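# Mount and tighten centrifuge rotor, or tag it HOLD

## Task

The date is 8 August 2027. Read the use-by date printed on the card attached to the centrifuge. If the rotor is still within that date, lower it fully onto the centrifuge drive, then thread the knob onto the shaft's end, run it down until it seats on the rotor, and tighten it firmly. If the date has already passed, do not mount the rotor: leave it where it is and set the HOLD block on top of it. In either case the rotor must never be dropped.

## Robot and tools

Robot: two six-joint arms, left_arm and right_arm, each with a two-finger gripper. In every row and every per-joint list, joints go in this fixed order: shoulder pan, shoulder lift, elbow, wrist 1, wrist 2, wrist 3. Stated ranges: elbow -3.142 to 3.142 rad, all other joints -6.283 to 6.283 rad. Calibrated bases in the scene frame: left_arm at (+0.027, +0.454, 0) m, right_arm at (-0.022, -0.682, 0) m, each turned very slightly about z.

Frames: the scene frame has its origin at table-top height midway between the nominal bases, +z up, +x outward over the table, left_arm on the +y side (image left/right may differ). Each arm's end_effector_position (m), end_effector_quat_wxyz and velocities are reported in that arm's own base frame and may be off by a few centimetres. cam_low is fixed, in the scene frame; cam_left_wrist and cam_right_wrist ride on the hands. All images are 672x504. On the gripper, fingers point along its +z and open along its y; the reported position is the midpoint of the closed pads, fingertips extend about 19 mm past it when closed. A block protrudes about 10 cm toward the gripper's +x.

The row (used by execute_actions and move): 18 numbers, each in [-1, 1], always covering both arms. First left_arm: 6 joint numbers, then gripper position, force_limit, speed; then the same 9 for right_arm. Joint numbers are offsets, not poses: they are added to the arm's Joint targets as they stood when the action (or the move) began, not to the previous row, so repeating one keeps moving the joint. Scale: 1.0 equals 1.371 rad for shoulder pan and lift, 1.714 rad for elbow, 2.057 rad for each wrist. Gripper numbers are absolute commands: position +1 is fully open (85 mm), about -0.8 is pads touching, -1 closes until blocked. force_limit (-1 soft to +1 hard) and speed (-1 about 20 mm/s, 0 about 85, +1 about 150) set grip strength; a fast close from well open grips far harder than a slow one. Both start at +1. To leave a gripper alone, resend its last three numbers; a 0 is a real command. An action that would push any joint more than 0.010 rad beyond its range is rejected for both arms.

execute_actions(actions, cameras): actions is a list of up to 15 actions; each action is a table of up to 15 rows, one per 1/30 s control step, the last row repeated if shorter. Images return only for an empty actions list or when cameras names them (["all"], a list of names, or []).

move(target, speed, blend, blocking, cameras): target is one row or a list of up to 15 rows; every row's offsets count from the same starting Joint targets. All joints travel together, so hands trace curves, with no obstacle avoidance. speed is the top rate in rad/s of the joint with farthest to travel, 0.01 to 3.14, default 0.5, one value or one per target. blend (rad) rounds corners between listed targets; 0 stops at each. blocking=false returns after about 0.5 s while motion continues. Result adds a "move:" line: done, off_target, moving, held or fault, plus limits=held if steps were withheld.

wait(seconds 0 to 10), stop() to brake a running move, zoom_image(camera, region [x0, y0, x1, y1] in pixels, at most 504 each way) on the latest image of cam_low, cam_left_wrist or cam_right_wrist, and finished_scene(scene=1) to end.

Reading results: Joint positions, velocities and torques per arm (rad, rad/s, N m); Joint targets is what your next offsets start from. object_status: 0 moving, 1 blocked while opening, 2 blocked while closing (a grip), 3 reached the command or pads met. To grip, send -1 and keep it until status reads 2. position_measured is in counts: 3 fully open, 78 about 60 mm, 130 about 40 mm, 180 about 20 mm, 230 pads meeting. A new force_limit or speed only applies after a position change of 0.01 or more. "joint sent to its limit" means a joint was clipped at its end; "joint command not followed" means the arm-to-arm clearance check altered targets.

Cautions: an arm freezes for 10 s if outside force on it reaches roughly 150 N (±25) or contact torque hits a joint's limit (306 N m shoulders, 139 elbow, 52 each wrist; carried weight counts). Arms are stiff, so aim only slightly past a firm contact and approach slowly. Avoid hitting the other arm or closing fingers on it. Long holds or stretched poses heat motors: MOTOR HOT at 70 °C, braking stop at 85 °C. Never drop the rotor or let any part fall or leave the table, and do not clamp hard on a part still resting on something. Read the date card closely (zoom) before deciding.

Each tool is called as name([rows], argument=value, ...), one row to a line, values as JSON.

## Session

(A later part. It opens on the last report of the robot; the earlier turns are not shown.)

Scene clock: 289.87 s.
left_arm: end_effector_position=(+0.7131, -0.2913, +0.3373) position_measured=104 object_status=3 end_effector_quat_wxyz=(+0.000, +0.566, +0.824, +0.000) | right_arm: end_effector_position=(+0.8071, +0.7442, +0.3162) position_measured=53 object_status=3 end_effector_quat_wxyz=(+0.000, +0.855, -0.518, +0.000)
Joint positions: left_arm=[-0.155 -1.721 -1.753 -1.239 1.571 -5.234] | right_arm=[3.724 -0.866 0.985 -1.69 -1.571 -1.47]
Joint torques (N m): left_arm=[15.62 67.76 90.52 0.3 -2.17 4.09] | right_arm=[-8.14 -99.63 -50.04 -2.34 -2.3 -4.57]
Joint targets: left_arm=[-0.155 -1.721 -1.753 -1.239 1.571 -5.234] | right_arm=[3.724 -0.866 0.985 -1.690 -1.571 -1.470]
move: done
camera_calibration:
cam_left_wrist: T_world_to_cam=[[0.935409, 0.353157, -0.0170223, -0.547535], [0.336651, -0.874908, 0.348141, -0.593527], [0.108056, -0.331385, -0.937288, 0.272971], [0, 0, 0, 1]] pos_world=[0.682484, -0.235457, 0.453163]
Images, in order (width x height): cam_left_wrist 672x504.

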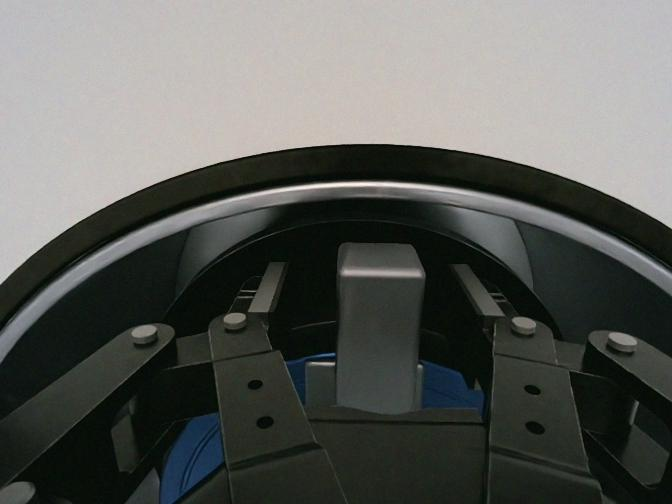

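execute_actions([
  [[0,0,0,0,0,0,-1,-0.2,-1,0,0,0,0,0,0,0.6,-1,-0.6]],
  [[0,0,0,0,0,0,-1,-0.2,-1,0,0,0,0,0,0,0.6,-1,-0.6]],
  [[0,0,0,0,0,0,-1,-0.2,-1,0,0,0,0,0,0,0.6,-1,-0.6]],
  [[0,0,0,0,0,0,-1,-0.2,-1,0,0,0,0,0,0,-1,0.2,-1]],
  [[0,0,0,0,0,0,-1,-0.2,-1,0,0,0,0,0,0,-1,0.2,-1]],
  [[0,0,0,0,0,0,-1,-0.2,-1,0,0,0,0,0,0,-1,0.2,-1]],
], cameras=["cam_left_wrist","cam_right_wrist"])

zoom_image(camera="cam_right_wrist", region=[200, 120, 540, 440])

Scene clock: 293.47 s.
left_arm: end_effector_position=(+0.7131, -0.2913, +0.3373) position_measured=171 object_status=2 end_effector_quat_wxyz=(+0.000, +0.566, +0.824, +0.000) | right_arm: end_effector_position=(+0.8071, +0.7442, +0.3162) position_measured=110 object_status=2 end_effector_quat_wxyz=(+0.000, +0.855, -0.518, +0.000)
Joint positions: left_arm=[-0.155 -1.721 -1.753 -1.239 1.571 -5.234] | right_arm=[3.724 -0.866 0.985 -1.69 -1.571 -1.47]
Joint torques (N m): left_arm=[-1.9 71.57 56.67 4.34 2.31 3.98] | right_arm=[-6.97 -92.37 -45.63 -2.31 -2.11 -3.94]
Joint targets: left_arm=[-0.155 -1.721 -1.753 -1.239 1.571 -5.234] | right_arm=[3.724 -0.866 0.985 -1.690 -1.571 -1.470]
Step readings (joint positions of left_arm | right_arm):
0: [-0.155 -1.721 -1.753 -1.239 1.571 -5.234] | [3.724 -0.866 0.985 -1.690 -1.571 -1.470]
1: [-0.155 -1.721 -1.753 -1.239 1.571 -5.234] | [3.724 -0.866 0.985 -1.690 -1.571 -1.470]
2: [-0.155 -1.721 -1.753 -1.239 1.571 -5.234] | [3.724 -0.866 0.985 -1.690 -1.571 -1.470]
4: [-0.155 -1.721 -1.753 -1.239 1.571 -5.234] | [3.724 -0.866 0.985 -1.690 -1.571 -1.470]
8: [-0.155 -1.721 -1.753 -1.239 1.571 -5.234] | [3.724 -0.866 0.985 -1.690 -1.571 -1.470]
15: [-0.155 -1.721 -1.753 -1.239 1.571 -5.234] | [3.724 -0.866 0.985 -1.690 -1.571 -1.470]
16: [-0.155 -1.721 -1.753 -1.239 1.571 -5.234] | [3.724 -0.866 0.985 -1.690 -1.571 -1.470]
17: [-0.155 -1.721 -1.753 -1.239 1.571 -5.234] | [3.724 -0.866 0.985 -1.690 -1.571 -1.470]
19: [-0.155 -1.721 -1.753 -1.239 1.571 -5.234] | [3.724 -0.866 0.985 -1.690 -1.571 -1.470]
23: [-0.155 -1.721 -1.753 -1.239 1.571 -5.234] | [3.724 -0.866 0.985 -1.690 -1.571 -1.470]
30: [-0.155 -1.721 -1.753 -1.239 1.571 -5.234] | [3.724 -0.866 0.985 -1.690 -1.571 -1.470]
31: [-0.155 -1.721 -1.753 -1.239 1.571 -5.234] | [3.724 -0.866 0.985 -1.690 -1.571 -1.470]
32: [-0.155 -1.721 -1.753 -1.239 1.571 -5.234] | [3.724 -0.866 0.985 -1.690 -1.571 -1.470]
34: [-0.155 -1.721 -1.753 -1.239 1.571 -5.234] | [3.724 -0.866 0.985 -1.690 -1.571 -1.470]
38: [-0.155 -1.721 -1.753 -1.239 1.571 -5.234] | [3.724 -0.866 0.985 -1.690 -1.571 -1.470]
45: [-0.155 -1.721 -1.753 -1.239 1.571 -5.234] | [3.724 -0.866 0.985 -1.690 -1.571 -1.470]
46: [-0.155 -1.721 -1.753 -1.239 1.571 -5.234] | [3.724 -0.866 0.985 -1.690 -1.571 -1.470]
47: [-0.155 -1.721 -1.753 -1.239 1.571 -5.234] | [3.724 -0.866 0.985 -1.690 -1.571 -1.470]
49: [-0.155 -1.721 -1.753 -1.239 1.571 -5.234] | [3.724 -0.866 0.985 -1.690 -1.571 -1.470]
53: [-0.155 -1.721 -1.753 -1.239 1.571 -5.234] | [3.724 -0.866 0.985 -1.690 -1.571 -1.470]
60: [-0.155 -1.721 -1.753 -1.239 1.571 -5.234] | [3.724 -0.866 0.985 -1.690 -1.571 -1.470]
61: [-0.155 -1.721 -1.753 -1.239 1.571 -5.234] | [3.724 -0.866 0.985 -1.690 -1.571 -1.470]
62: [-0.155 -1.721 -1.753 -1.239 1.571 -5.234] | [3.724 -0.866 0.985 -1.690 -1.571 -1.470]
64: [-0.155 -1.721 -1.753 -1.239 1.571 -5.234] | [3.724 -0.866 0.985 -1.690 -1.571 -1.470]
68: [-0.155 -1.721 -1.753 -1.239 1.571 -5.234] | [3.724 -0.866 0.985 -1.690 -1.571 -1.470]
75: [-0.155 -1.721 -1.753 -1.239 1.571 -5.234] | [3.724 -0.866 0.985 -1.690 -1.571 -1.470]
76: [-0.155 -1.721 -1.753 -1.239 1.571 -5.234] | [3.724 -0.866 0.985 -1.690 -1.571 -1.470]
77: [-0.155 -1.721 -1.753 -1.239 1.571 -5.234] | [3.724 -0.866 0.985 -1.690 -1.571 -1.470]
79: [-0.155 -1.721 -1.753 -1.239 1.571 -5.234] | [3.724 -0.866 0.985 -1.690 -1.571 -1.470]
83: [-0.155 -1.721 -1.753 -1.239 1.571 -5.234] | [3.724 -0.866 0.985 -1.690 -1.571 -1.470]
90: [-0.155 -1.721 -1.753 -1.239 1.571 -5.234] | [3.724 -0.866 0.985 -1.690 -1.571 -1.470]
camera_calibration:
cam_left_wrist: T_world_to_cam=[[0.93544, 0.353076, -0.0169898, -0.54759], [0.336564, -0.874941, 0.348142, -0.593476], [0.108056, -0.331385, -0.937288, 0.272972], [0, 0, 0, 1]] pos_world=[0.682484, -0.235457, 0.453163]
cam_right_wrist: T_world_to_cam=[[-0.880477, -0.473992, -0.00958756, 1.07278], [-0.447742, 0.824728, 0.345474, -0.339074], [-0.155844, 0.308474, -0.93838, 0.322984], [0, 0, 0, 1]] pos_world=[0.843075, 0.6885, 0.430508]
Images, in order (width x height): cam_left_wrist 672x504, cam_right_wrist 672x504.

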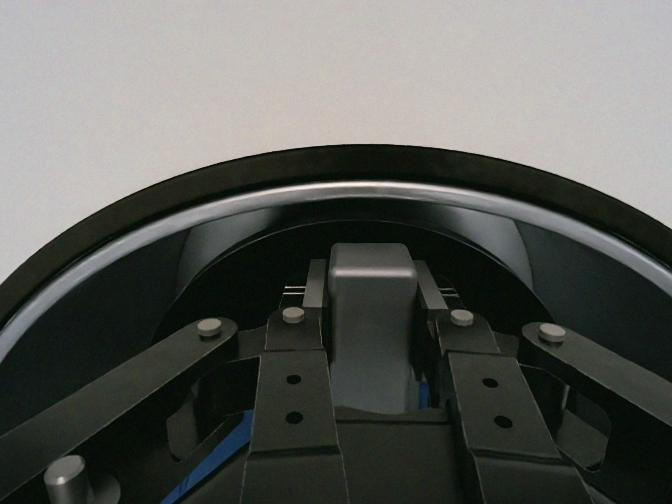

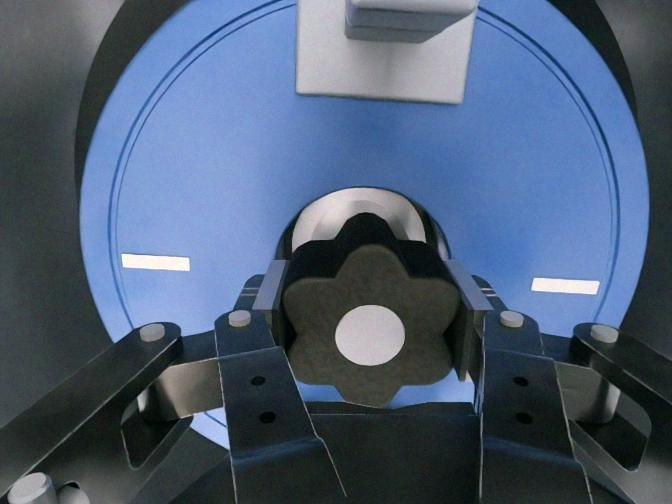

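Scaled by 1.482.

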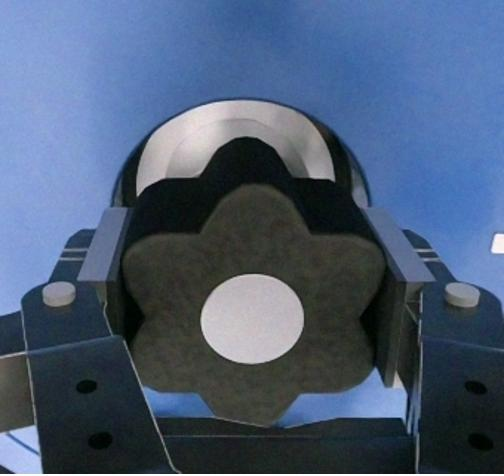

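move(target=[0,0,0,0,0,0,-1,-0.2,-1,0,0,0,0,0,0.0486,-1,0.2,-1], speed=0.2, cameras=[])

move(target=[0,0,0,0,0,0,-1,-0.2,-1,0,0,0,0,0,0.0486,-1,0.2,-1], speed=0.2, cameras=["cam_right_wrist"])

Scene clock: 294.60 s.
left_arm: end_effector_position=(+0.7131, -0.2913, +0.3372) position_measured=171 object_status=2 end_effector_quat_wxyz=(+0.000, +0.566, +0.824, +0.000) | right_arm: end_effector_position=(+0.8071, +0.7442, +0.3162) position_measured=110 object_status=2 end_effector_quat_wxyz=(+0.000, +0.828, -0.560, +0.000)
Joint positions: left_arm=[-0.155 -1.721 -1.753 -1.239 1.571 -5.234] | right_arm=[3.724 -0.866 0.985 -1.69 -1.571 -1.37]
Joint torques (N m): left_arm=[-43.66 130.26 56.59 -16.32 -5.78 3.76] | right_arm=[-7.11 -79.07 -38.63 -11.91 2.31 24.92]
Joint targets: left_arm=[-0.155 -1.721 -1.753 -1.239 1.571 -5.234] | right_arm=[3.724 -0.866 0.985 -1.690 -1.571 -1.370]
move: done
No camera images: "cameras" was empty.

Scene clock: 295.73 s.
left_arm: end_effector_position=(+0.7227, -0.2886, +0.3377) position_measured=171 object_status=2 end_effector_quat_wxyz=(+0.009, +0.566, +0.824, +0.007) end_effector_velocity=(+0.001, +0.001, +0.000) end_effector_angular_velocity=(-0.001, -0.003, -0.007) | right_arm: end_effector_position=(+0.8071, +0.7442, +0.3162) position_measured=110 object_status=2 end_effector_quat_wxyz=(+0.000, +0.799, -0.601, +0.000)
Joint positions: left_arm=[-0.152 -1.725 -1.752 -1.212 1.576 -5.232] | right_arm=[3.724 -0.866 0.985 -1.69 -1.571 -1.27]
Joint velocities: left_arm=[0.001 -0.001 0 0.004 -0.001 0.008] | right_arm=[within noise]
Joint torques (N m): left_arm=[5.01 81.87 75.82 3.87 0.83 -0.82] | right_arm=[-7.28 -70.35 -31.76 -8.39 -2.61 16.74]
Joint targets: left_arm=[-0.152 -1.725 -1.752 -1.212 1.576 -5.232] | right_arm=[3.724 -0.866 0.985 -1.690 -1.571 -1.270]
Tool commands: left_gripper/position=-1.0 left_gripper/force_limit=-0.2 left_gripper/speed=-1.0 right_gripper/position=-1.0 right_gripper/force_limit=+0.2 right_gripper/speed=-1.0
FORCE FAULT: contact force on the left arm reached its limit, and that arm stopped. The contact can be on any part of that arm, not only on its tool. That arm's remaining commands of this call were not run. That arm is still stopped at the end of this call. That arm stays stopped for about 9 more seconds. Until then a move that you send moves the other arm only, and its call returns only when the move has ended. Once the stop has ended, the next robot result says so. If the stop ends while you think or write, that arm runs what you send next, counted from new Joint targets: where its joints stand when the stop ends. While its stop runs, that arm takes no new command, but its gripper still runs the gripper command that each later call begins with. Until it ends, the stop uses up actions while you think or wait. An arm that is not stopped still takes commands.
move: fault (left_arm); left_arm: the wrist 1 is farthest, 0.027 rad from its target
camera_calibration:
cam_right_wrist: T_world_to_cam=[[-0.957087, -0.28964, -0.00960254, 0.997419], [-0.274989, 0.897218, 0.345515, -0.532471], [-0.0914595, 0.333329, -0.938364, 0.252517], [0, 0, 0, 1]] pos_world=[0.831289, 0.682464, 0.430508]
Images, in order (width x height): cam_right_wrist 672x504.

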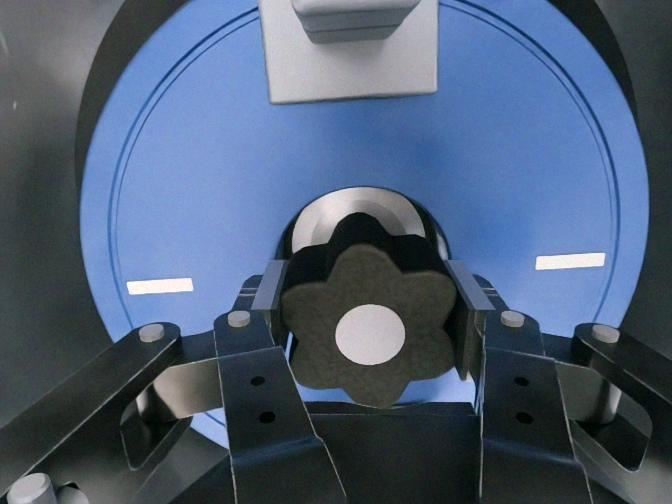

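move(target=[0,0,0,0,0,0,-1,-0.2,-1,0,0,0,0,0,-0.025,-1,0.2,-1], speed=0.2, cameras=[])

Scene clock: 296.90 s.
left_arm: end_effector_position=(+0.7224, -0.2886, +0.3376) position_measured=171 object_status=2 end_effector_quat_wxyz=(+0.009, +0.566, +0.824, +0.007) | right_arm: end_effector_position=(+0.8071, +0.7442, +0.3162) position_measured=110 object_status=2 end_effector_quat_wxyz=(+0.000, +0.814, -0.580, +0.000)
Joint positions: left_arm=[-0.152 -1.725 -1.752 -1.213 1.576 -5.231] | right_arm=[3.724 -0.866 0.985 -1.69 -1.571 -1.321]
Joint torques (N m): left_arm=[12.86 71.53 75.61 10.16 0.54 -1.94] | right_arm=[-8.35 -77.64 -28.98 0.66 -2.35 -8.97]
Joint targets: left_arm=[-0.152 -1.725 -1.752 -1.213 1.576 -5.231] | right_arm=[3.724 -0.866 0.985 -1.690 -1.571 -1.321]
Tool commands: left_gripper/position=-1.0 left_gripper/force_limit=-0.2 left_gripper/speed=-1.0 right_gripper/position=-1.0 right_gripper/force_limit=+0.2 right_gripper/speed=-1.0
FORCE FAULT, CONTINUED: the left arm was still stopped when this call began, by the force fault that an earlier result reported. That arm ran no command of this call. That arm is still stopped at the end of this call. That arm stays stopped for about 8 more seconds. If the stop ends while you think or write, that arm runs what you send next, counted from new Joint targets: where its joints stand when the stop ends. While its stop runs, that arm takes no new command, but its gripper still runs the gripper command that each later call begins with.
move: done (right_arm), not run (left_arm; its earlier fault stop)
No camera images: "cameras" was empty.

execute_actions([
  [[0,0,0,0,0,0,-1,-0.2,-1,0,0,0,0,0,0,0.6,0.2,-0.6]],
], cameras=["cam_right_wrist"])

zoom_image(camera="cam_right_wrist", region=[200, 120, 540, 440])

Scene clock: 297.83 s.
left_arm: end_effector_position=(+0.7224, -0.2886, +0.3376) position_measured=171 object_status=2 end_effector_quat_wxyz=(+0.009, +0.566, +0.824, +0.007) | right_arm: end_effector_position=(+0.8071, +0.7442, +0.3161) position_measured=53 object_status=0 end_effector_quat_wxyz=(+0.000, +0.814, -0.580, +0.000)
Joint positions: left_arm=[-0.152 -1.725 -1.752 -1.213 1.576 -5.231] | right_arm=[3.724 -0.866 0.985 -1.69 -1.571 -1.321]
Joint torques (N m): left_arm=[16.02 69.77 77.33 10.67 0.89 -2.17] | right_arm=[-5.48 -98.28 -50.41 -11.36 -0.12 4.49]
Joint targets: left_arm=[-0.152 -1.725 -1.752 -1.213 1.576 -5.231] | right_arm=[3.724 -0.866 0.985 -1.690 -1.571 -1.321]
Tool commands: left_gripper/position=-1.0 left_gripper/force_limit=-0.2 left_gripper/speed=-1.0 right_gripper/position=+0.6 right_gripper/force_limit=+0.2 right_gripper/speed=-0.6
FORCE FAULT, CONTINUED: the left arm was still stopped when this call began, by the force fault that an earlier result reported. That arm ran no command of this call. That arm is still stopped at the end of this call. That arm stays stopped for about 7 more seconds. If the stop ends while you think or write, that arm runs what you send next, counted from new Joint targets: where its joints stand when the stop ends. While its stop runs, that arm takes no new command, but its gripper still runs the gripper command that each later call begins with.
Step readings (joint positions of left_arm | right_arm):
0: [-0.152 -1.725 -1.752 -1.213 1.576 -5.231] | [3.724 -0.866 0.985 -1.690 -1.571 -1.321]
1: [-0.152 -1.725 -1.752 -1.213 1.576 -5.231] | [3.724 -0.866 0.985 -1.690 -1.571 -1.321]
2: [-0.152 -1.725 -1.752 -1.213 1.576 -5.231] | [3.724 -0.866 0.985 -1.690 -1.571 -1.321]
4: [-0.152 -1.725 -1.752 -1.213 1.576 -5.231] | [3.724 -0.866 0.985 -1.690 -1.571 -1.321]
8: [-0.152 -1.725 -1.752 -1.213 1.576 -5.231] | [3.724 -0.866 0.985 -1.690 -1.571 -1.321]
15: [-0.152 -1.725 -1.752 -1.213 1.576 -5.231] | [3.724 -0.866 0.985 -1.690 -1.571 -1.321]
camera_calibration:
cam_right_wrist: T_world_to_cam=[[-0.940948, -0.33842, -0.00942777, 1.02068], [-0.32067, 0.881975, 0.345386, -0.484162], [-0.10857, 0.328013, -0.938414, 0.270204], [0, 0, 0, 1]] pos_world=[0.834488, 0.683807, 0.430408]
Images, in order (width x height): cam_right_wrist 672x504.

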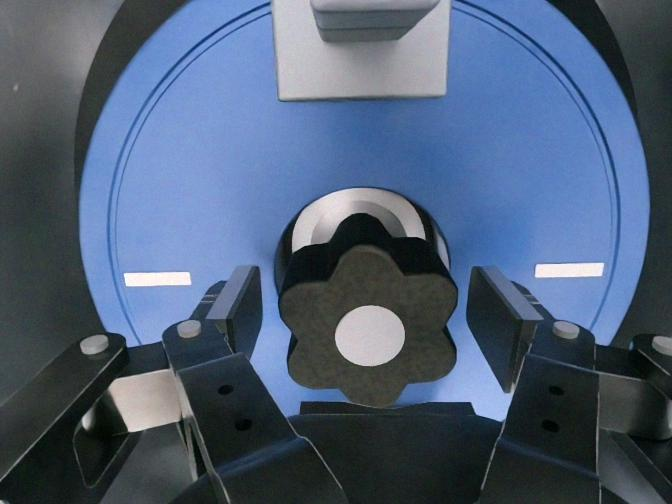

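Scaled by 1.482.

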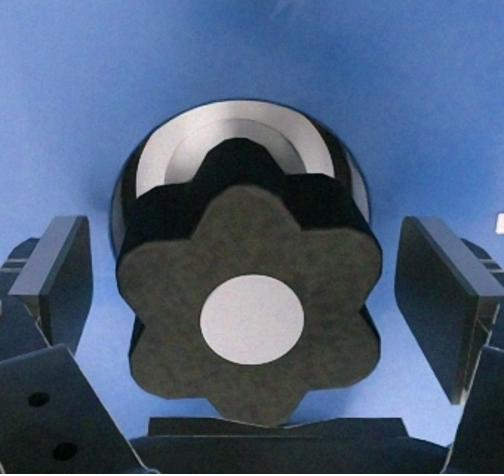

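move(target=[0,0,0,0,0,0,-1,-0.2,-1,0,-0.000284,-0.13671,0.114104,0,0,0.6,0.2,-0.6], speed=0.2, cameras=["cam_right_wrist","cam_left_wrist"])

zoom_image(camera="cam_right_wrist", region=[250, 130, 470, 330])

Scene clock: 302.93 s.
left_arm: end_effector_position=(+0.7224, -0.2886, +0.3376) position_measured=171 object_status=2 end_effector_quat_wxyz=(+0.009, +0.566, +0.824, +0.007) | right_arm: end_effector_position=(+0.8071, +0.7442, +0.4501) position_measured=53 object_status=3 end_effector_quat_wxyz=(+0.000, +0.814, -0.580, +0.000)
Joint positions: left_arm=[-0.152 -1.725 -1.752 -1.213 1.576 -5.231] | right_arm=[3.724 -0.867 0.751 -1.455 -1.571 -1.321]
Joint torques (N m): left_arm=[15.08 71.86 76.71 10.48 0.96 -1.74] | right_arm=[8.08 -79.6 -50.52 -1.13 1.38 4.65]
Joint targets: left_arm=[-0.152 -1.725 -1.752 -1.213 1.576 -5.231] | right_arm=[3.724 -0.867 0.751 -1.455 -1.571 -1.321]
Tool commands: left_gripper/position=-1.0 left_gripper/force_limit=-0.2 left_gripper/speed=-1.0 right_gripper/position=+0.6 right_gripper/force_limit=+0.2 right_gripper/speed=-0.6
FORCE FAULT, CONTINUED: the left arm was still stopped when this call began, by the force fault that an earlier result reported. Since the last result the stop counts as 6 of the actions that you can send in this scene. That arm ran no command of this call. That arm is still stopped at the end of this call. That arm stays stopped for about 2 more seconds. If the stop ends while you think or write, that arm runs what you send next, counted from new Joint targets: where its joints stand when the stop ends. While its stop runs, that arm takes no new command, but its gripper still runs the gripper command that each later call begins with.
move: done (right_arm), not run (left_arm; its earlier fault stop)
camera_calibration:
cam_left_wrist: T_world_to_cam=[[0.935268, 0.353906, 0.00491784, -0.564256], [0.329372, -0.875351, 0.353941, -0.591168], [0.129567, -0.32941, -0.935255, 0.257518], [0, 0, 0, 1]] pos_world=[0.68908, -0.232957, 0.452858]
cam_right_wrist: T_world_to_cam=[[-0.940936, -0.338449, -0.00961262, 1.02196], [-0.320743, 0.881896, 0.345519, -0.530402], [-0.108463, 0.328194, -0.938362, 0.395604], [0, 0, 0, 1]] pos_world=[0.834388, 0.683807, 0.564307]
Images, in order (width x height): cam_left_wrist 672x504, cam_right_wrist 672x504.

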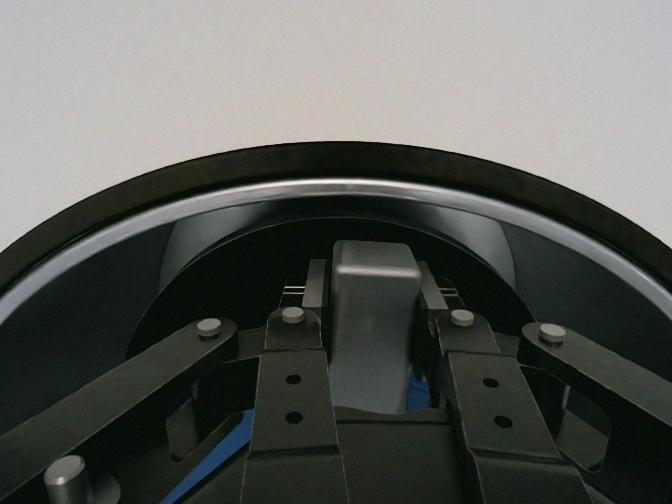

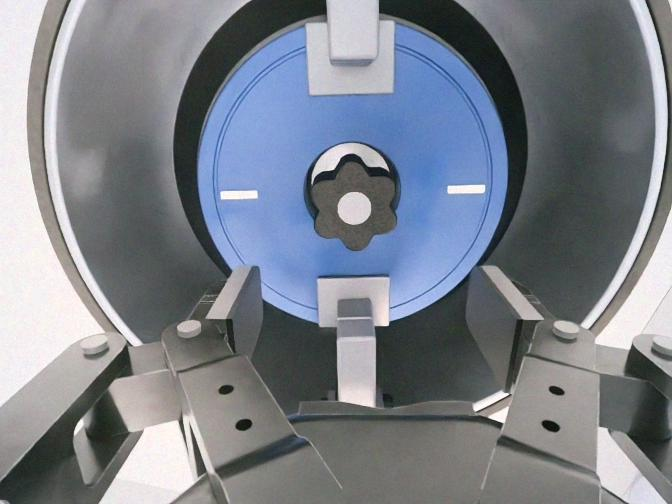

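Scaled by 2.291.

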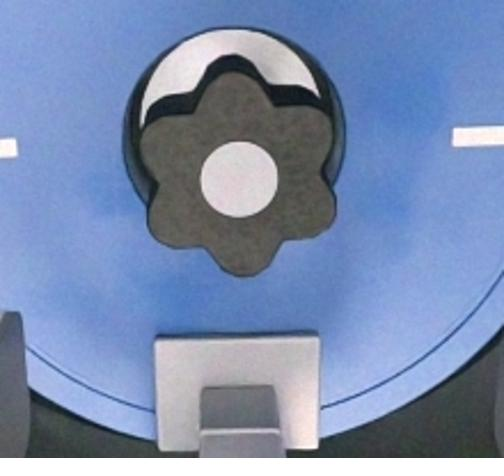

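execute_actions([
  [[0,0,0,0,0,0,0.3,-0.2,-0.6,0,0,0,0,0,0,0.6,0.2,-0.6]],
  [[0,0,0,0,0,0,0.3,-0.2,-0.6,0,0,0,0,0,0,0.6,0.2,-0.6]],
], cameras=["cam_left_wrist","cam_right_wrist"])

Scene clock: 304.50 s.
left_arm: end_effector_position=(+0.7226, -0.2886, +0.3377) position_measured=91 object_status=3 end_effector_quat_wxyz=(+0.009, +0.566, +0.824, +0.007) | right_arm: end_effector_position=(+0.8071, +0.7442, +0.4501) position_measured=53 object_status=3 end_effector_quat_wxyz=(+0.000, +0.814, -0.580, +0.000)
Joint positions: left_arm=[-0.152 -1.725 -1.752 -1.213 1.576 -5.231] | right_arm=[3.724 -0.867 0.751 -1.455 -1.571 -1.321]
Joint torques (N m): left_arm=[12.71 72.84 76.89 6.4 0.68 -2.3] | right_arm=[7.67 -77.91 -50.21 -1.34 1.22 4.32]
Joint targets: left_arm=[-0.152 -1.725 -1.752 -1.213 1.576 -5.231] | right_arm=[3.724 -0.867 0.751 -1.455 -1.571 -1.321]
Tool commands: left_gripper/position=+0.301961 left_gripper/force_limit=-0.2 left_gripper/speed=-0.6 right_gripper/position=+0.6 right_gripper/force_limit=+0.2 right_gripper/speed=-0.6
FORCE FAULT, CONTINUED: the left arm was still stopped when this call began, by the force fault that an earlier result reported. Since the last result the stop counts as 1 of the actions that you can send in this scene. That arm ran no command of this call; its gripper ran only the gripper command that the call began with. That arm is still stopped at the end of this call. That arm stays stopped for about 1 more second. If the stop ends while you think or write, that arm runs what you send next, counted from new Joint targets: where its joints stand when the stop ends. While its stop runs, that arm takes no new command, but its gripper still runs the gripper command that each later call begins with.
Step readings (joint positions of left_arm | right_arm):
0: [-0.152 -1.725 -1.752 -1.213 1.576 -5.231] | [3.724 -0.867 0.751 -1.455 -1.571 -1.321]
1: [-0.152 -1.725 -1.752 -1.213 1.576 -5.231] | [3.724 -0.867 0.751 -1.455 -1.571 -1.321]
2: [-0.152 -1.725 -1.752 -1.213 1.576 -5.231] | [3.724 -0.867 0.751 -1.455 -1.571 -1.321]
4: [-0.152 -1.725 -1.752 -1.213 1.576 -5.231] | [3.724 -0.867 0.751 -1.455 -1.571 -1.321]
8: [-0.152 -1.725 -1.752 -1.213 1.576 -5.231] | [3.724 -0.867 0.751 -1.455 -1.571 -1.321]
15: [-0.152 -1.725 -1.752 -1.213 1.576 -5.231] | [3.724 -0.867 0.751 -1.455 -1.571 -1.321]
16: [-0.152 -1.725 -1.752 -1.213 1.576 -5.231] | [3.724 -0.867 0.751 -1.455 -1.571 -1.321]
17: [-0.152 -1.725 -1.752 -1.213 1.576 -5.231] | [3.724 -0.867 0.751 -1.455 -1.571 -1.321]
19: [-0.152 -1.725 -1.752 -1.213 1.576 -5.231] | [3.724 -0.867 0.751 -1.455 -1.571 -1.321]
23: [-0.152 -1.725 -1.752 -1.213 1.576 -5.231] | [3.724 -0.867 0.751 -1.455 -1.571 -1.321]
30: [-0.152 -1.725 -1.752 -1.213 1.576 -5.231] | [3.724 -0.867 0.751 -1.455 -1.571 -1.321]
camera_calibration:
cam_left_wrist: T_world_to_cam=[[0.935261, 0.353916, 0.00547583, -0.564689], [0.329157, -0.875312, 0.354239, -0.591211], [0.130164, -0.329503, -0.935139, 0.257005], [0, 0, 0, 1]] pos_world=[0.68928, -0.232957, 0.452858]
cam_right_wrist: T_world_to_cam=[[-0.940921, -0.338492, -0.00949308, 1.02201], [-0.32075, 0.881914, 0.345467, -0.530381], [-0.108566, 0.328102, -0.938383, 0.395869], [0, 0, 0, 1]] pos_world=[0.834488, 0.683807, 0.564408]
Images, in order (width x height): cam_left_wrist 672x504, cam_right_wrist 672x504.

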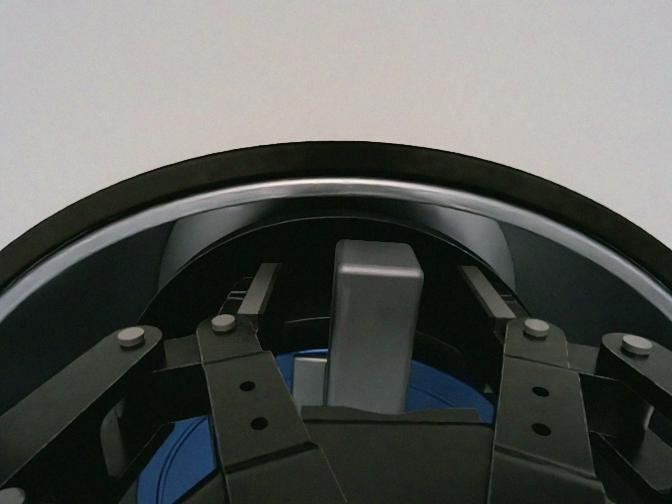

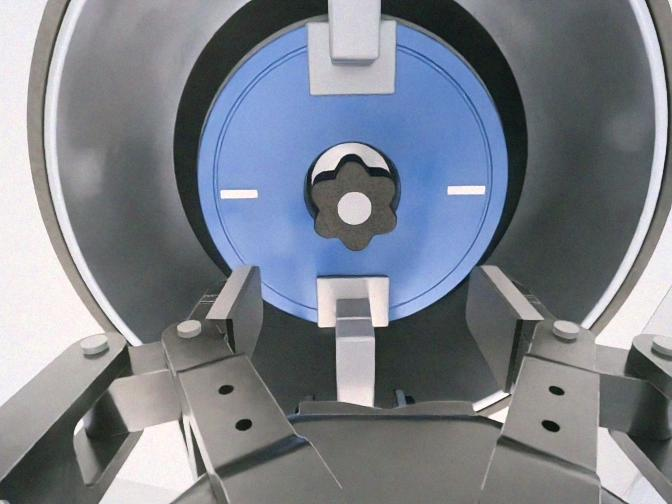

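wait(seconds=0.8, cameras=[])

Scene clock: 306.17 s.
left_arm: end_effector_position=(+0.7226, -0.2886, +0.3377) position_measured=91 object_status=3 end_effector_quat_wxyz=(+0.009, +0.566, +0.824, +0.007) | right_arm: end_effector_position=(+0.8071, +0.7442, +0.4501) position_measured=53 object_status=3 end_effector_quat_wxyz=(+0.000, +0.814, -0.580, +0.000)
Joint positions: left_arm=[-0.152 -1.725 -1.752 -1.213 1.576 -5.231] | right_arm=[3.724 -0.867 0.751 -1.455 -1.571 -1.321]
Joint torques (N m): left_arm=[7.83 82.89 75.81 3.58 0.6 -0.18] | right_arm=[8.1 -77.71 -50.1 -1.4 0.97 4.41]
Joint targets: left_arm=[-0.152 -1.725 -1.752 -1.213 1.576 -5.231] | right_arm=[3.724 -0.867 0.751 -1.455 -1.571 -1.321]
Tool commands: left_gripper/position=+0.301961 left_gripper/force_limit=-0.2 left_gripper/speed=-0.6 right_gripper/position=+0.6 right_gripper/force_limit=+0.2 right_gripper/speed=-0.6
FORCE FAULT, CONTINUED: the left arm's stop, for the force fault that an earlier result reported, is over. The rest of the stop counts as 1 of the actions that you can send in this scene. That arm's target is now where it stood when the stop ended, not its last command. That arm accepts commands again.
wait: 0.80 s; at rest from the start
No camera images: "cameras" was empty.

move([
  [0.000451,0.032283,0.101829,-0.11725,-0.00253,0.00034,0.3,-0.2,-0.6,0,0,0,0,0,0,0.6,0.2,-0.6],
  [0.234136,0.420131,-0.270128,-0.06563,-0.002431,0.70491,0.3,-0.2,-0.6,0,0,0,0,0,0,0.6,0.2,-0.6],
], speed=[0.2,0.9], blend=[0.03,0], cameras=["all"])

zoom_image(camera="cam_low", region=[280, 150, 440, 260])

Scene clock: 309.87 s.
left_arm: end_effector_position=(+0.4471, -0.1035, +0.3505) position_measured=91 object_status=3 end_effector_quat_wxyz=(+0.000, +0.919, +0.394, +0.000) | right_arm: end_effector_position=(+0.8071, +0.7442, +0.4501) position_measured=53 object_status=3 end_effector_quat_wxyz=(+0.000, +0.814, -0.580, +0.000)
Joint positions: left_arm=[0.169 -1.149 -2.215 -1.348 1.571 -3.781] | right_arm=[3.724 -0.867 0.751 -1.455 -1.571 -1.321]
Joint torques (N m): left_arm=[21.89 33.62 66.34 6.44 2.85 4.72] | right_arm=[7.68 -77.49 -50.31 -1.21 0.83 4.6]
Joint targets: left_arm=[0.169 -1.149 -2.215 -1.348 1.571 -3.781] | right_arm=[3.724 -0.867 0.751 -1.455 -1.571 -1.321]
move: done
camera_calibration:
cam_left_wrist: T_world_to_cam=[[0.719786, -0.693992, -0.0168415, -0.37695], [-0.646574, -0.679042, 0.347627, 0.115728], [-0.252687, -0.239328, -0.937482, 0.54715], [0, 0, 0, 1]] pos_world=[0.484407, -0.0520678, 0.466364]
cam_right_wrist: T_world_to_cam=[[-0.940921, -0.338492, -0.00949308, 1.02201], [-0.32075, 0.881914, 0.345467, -0.530381], [-0.108566, 0.328102, -0.938383, 0.395869], [0, 0, 0, 1]] pos_world=[0.834488, 0.683807, 0.564408]

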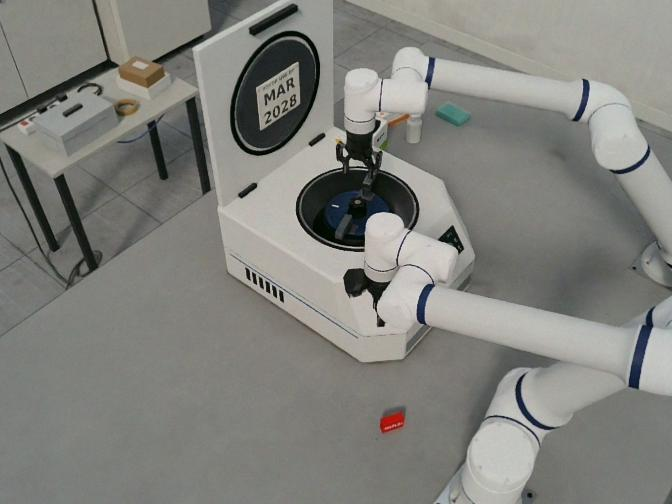

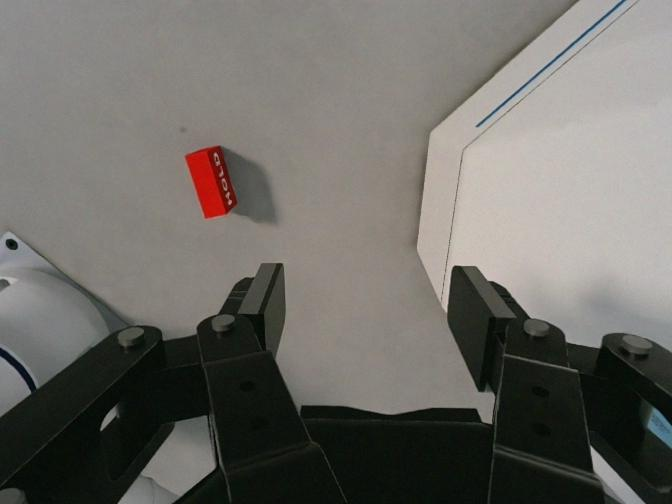

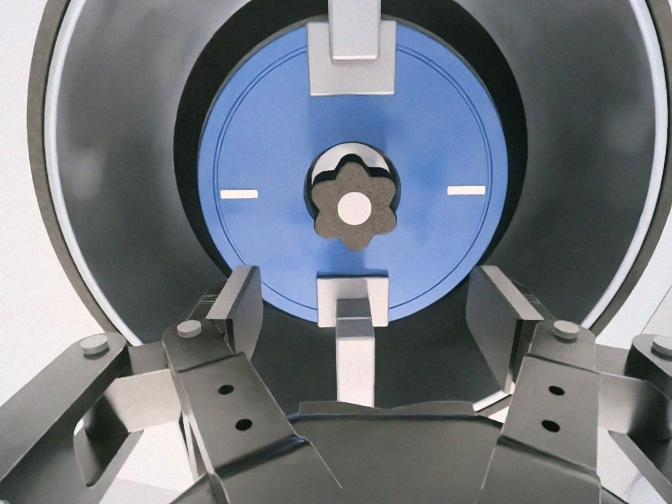

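Scaled by 3.150.

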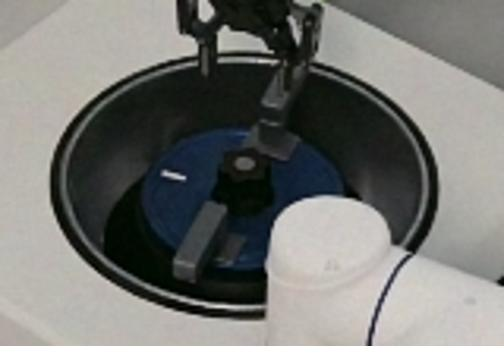

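zoom_image(camera="cam_right_wrist", region=[160, 0, 560, 330])

Scaled by 1.260.

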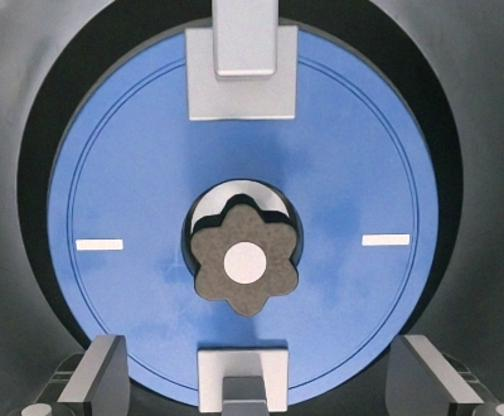

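finished_scene()

The scene is finished: the task was done.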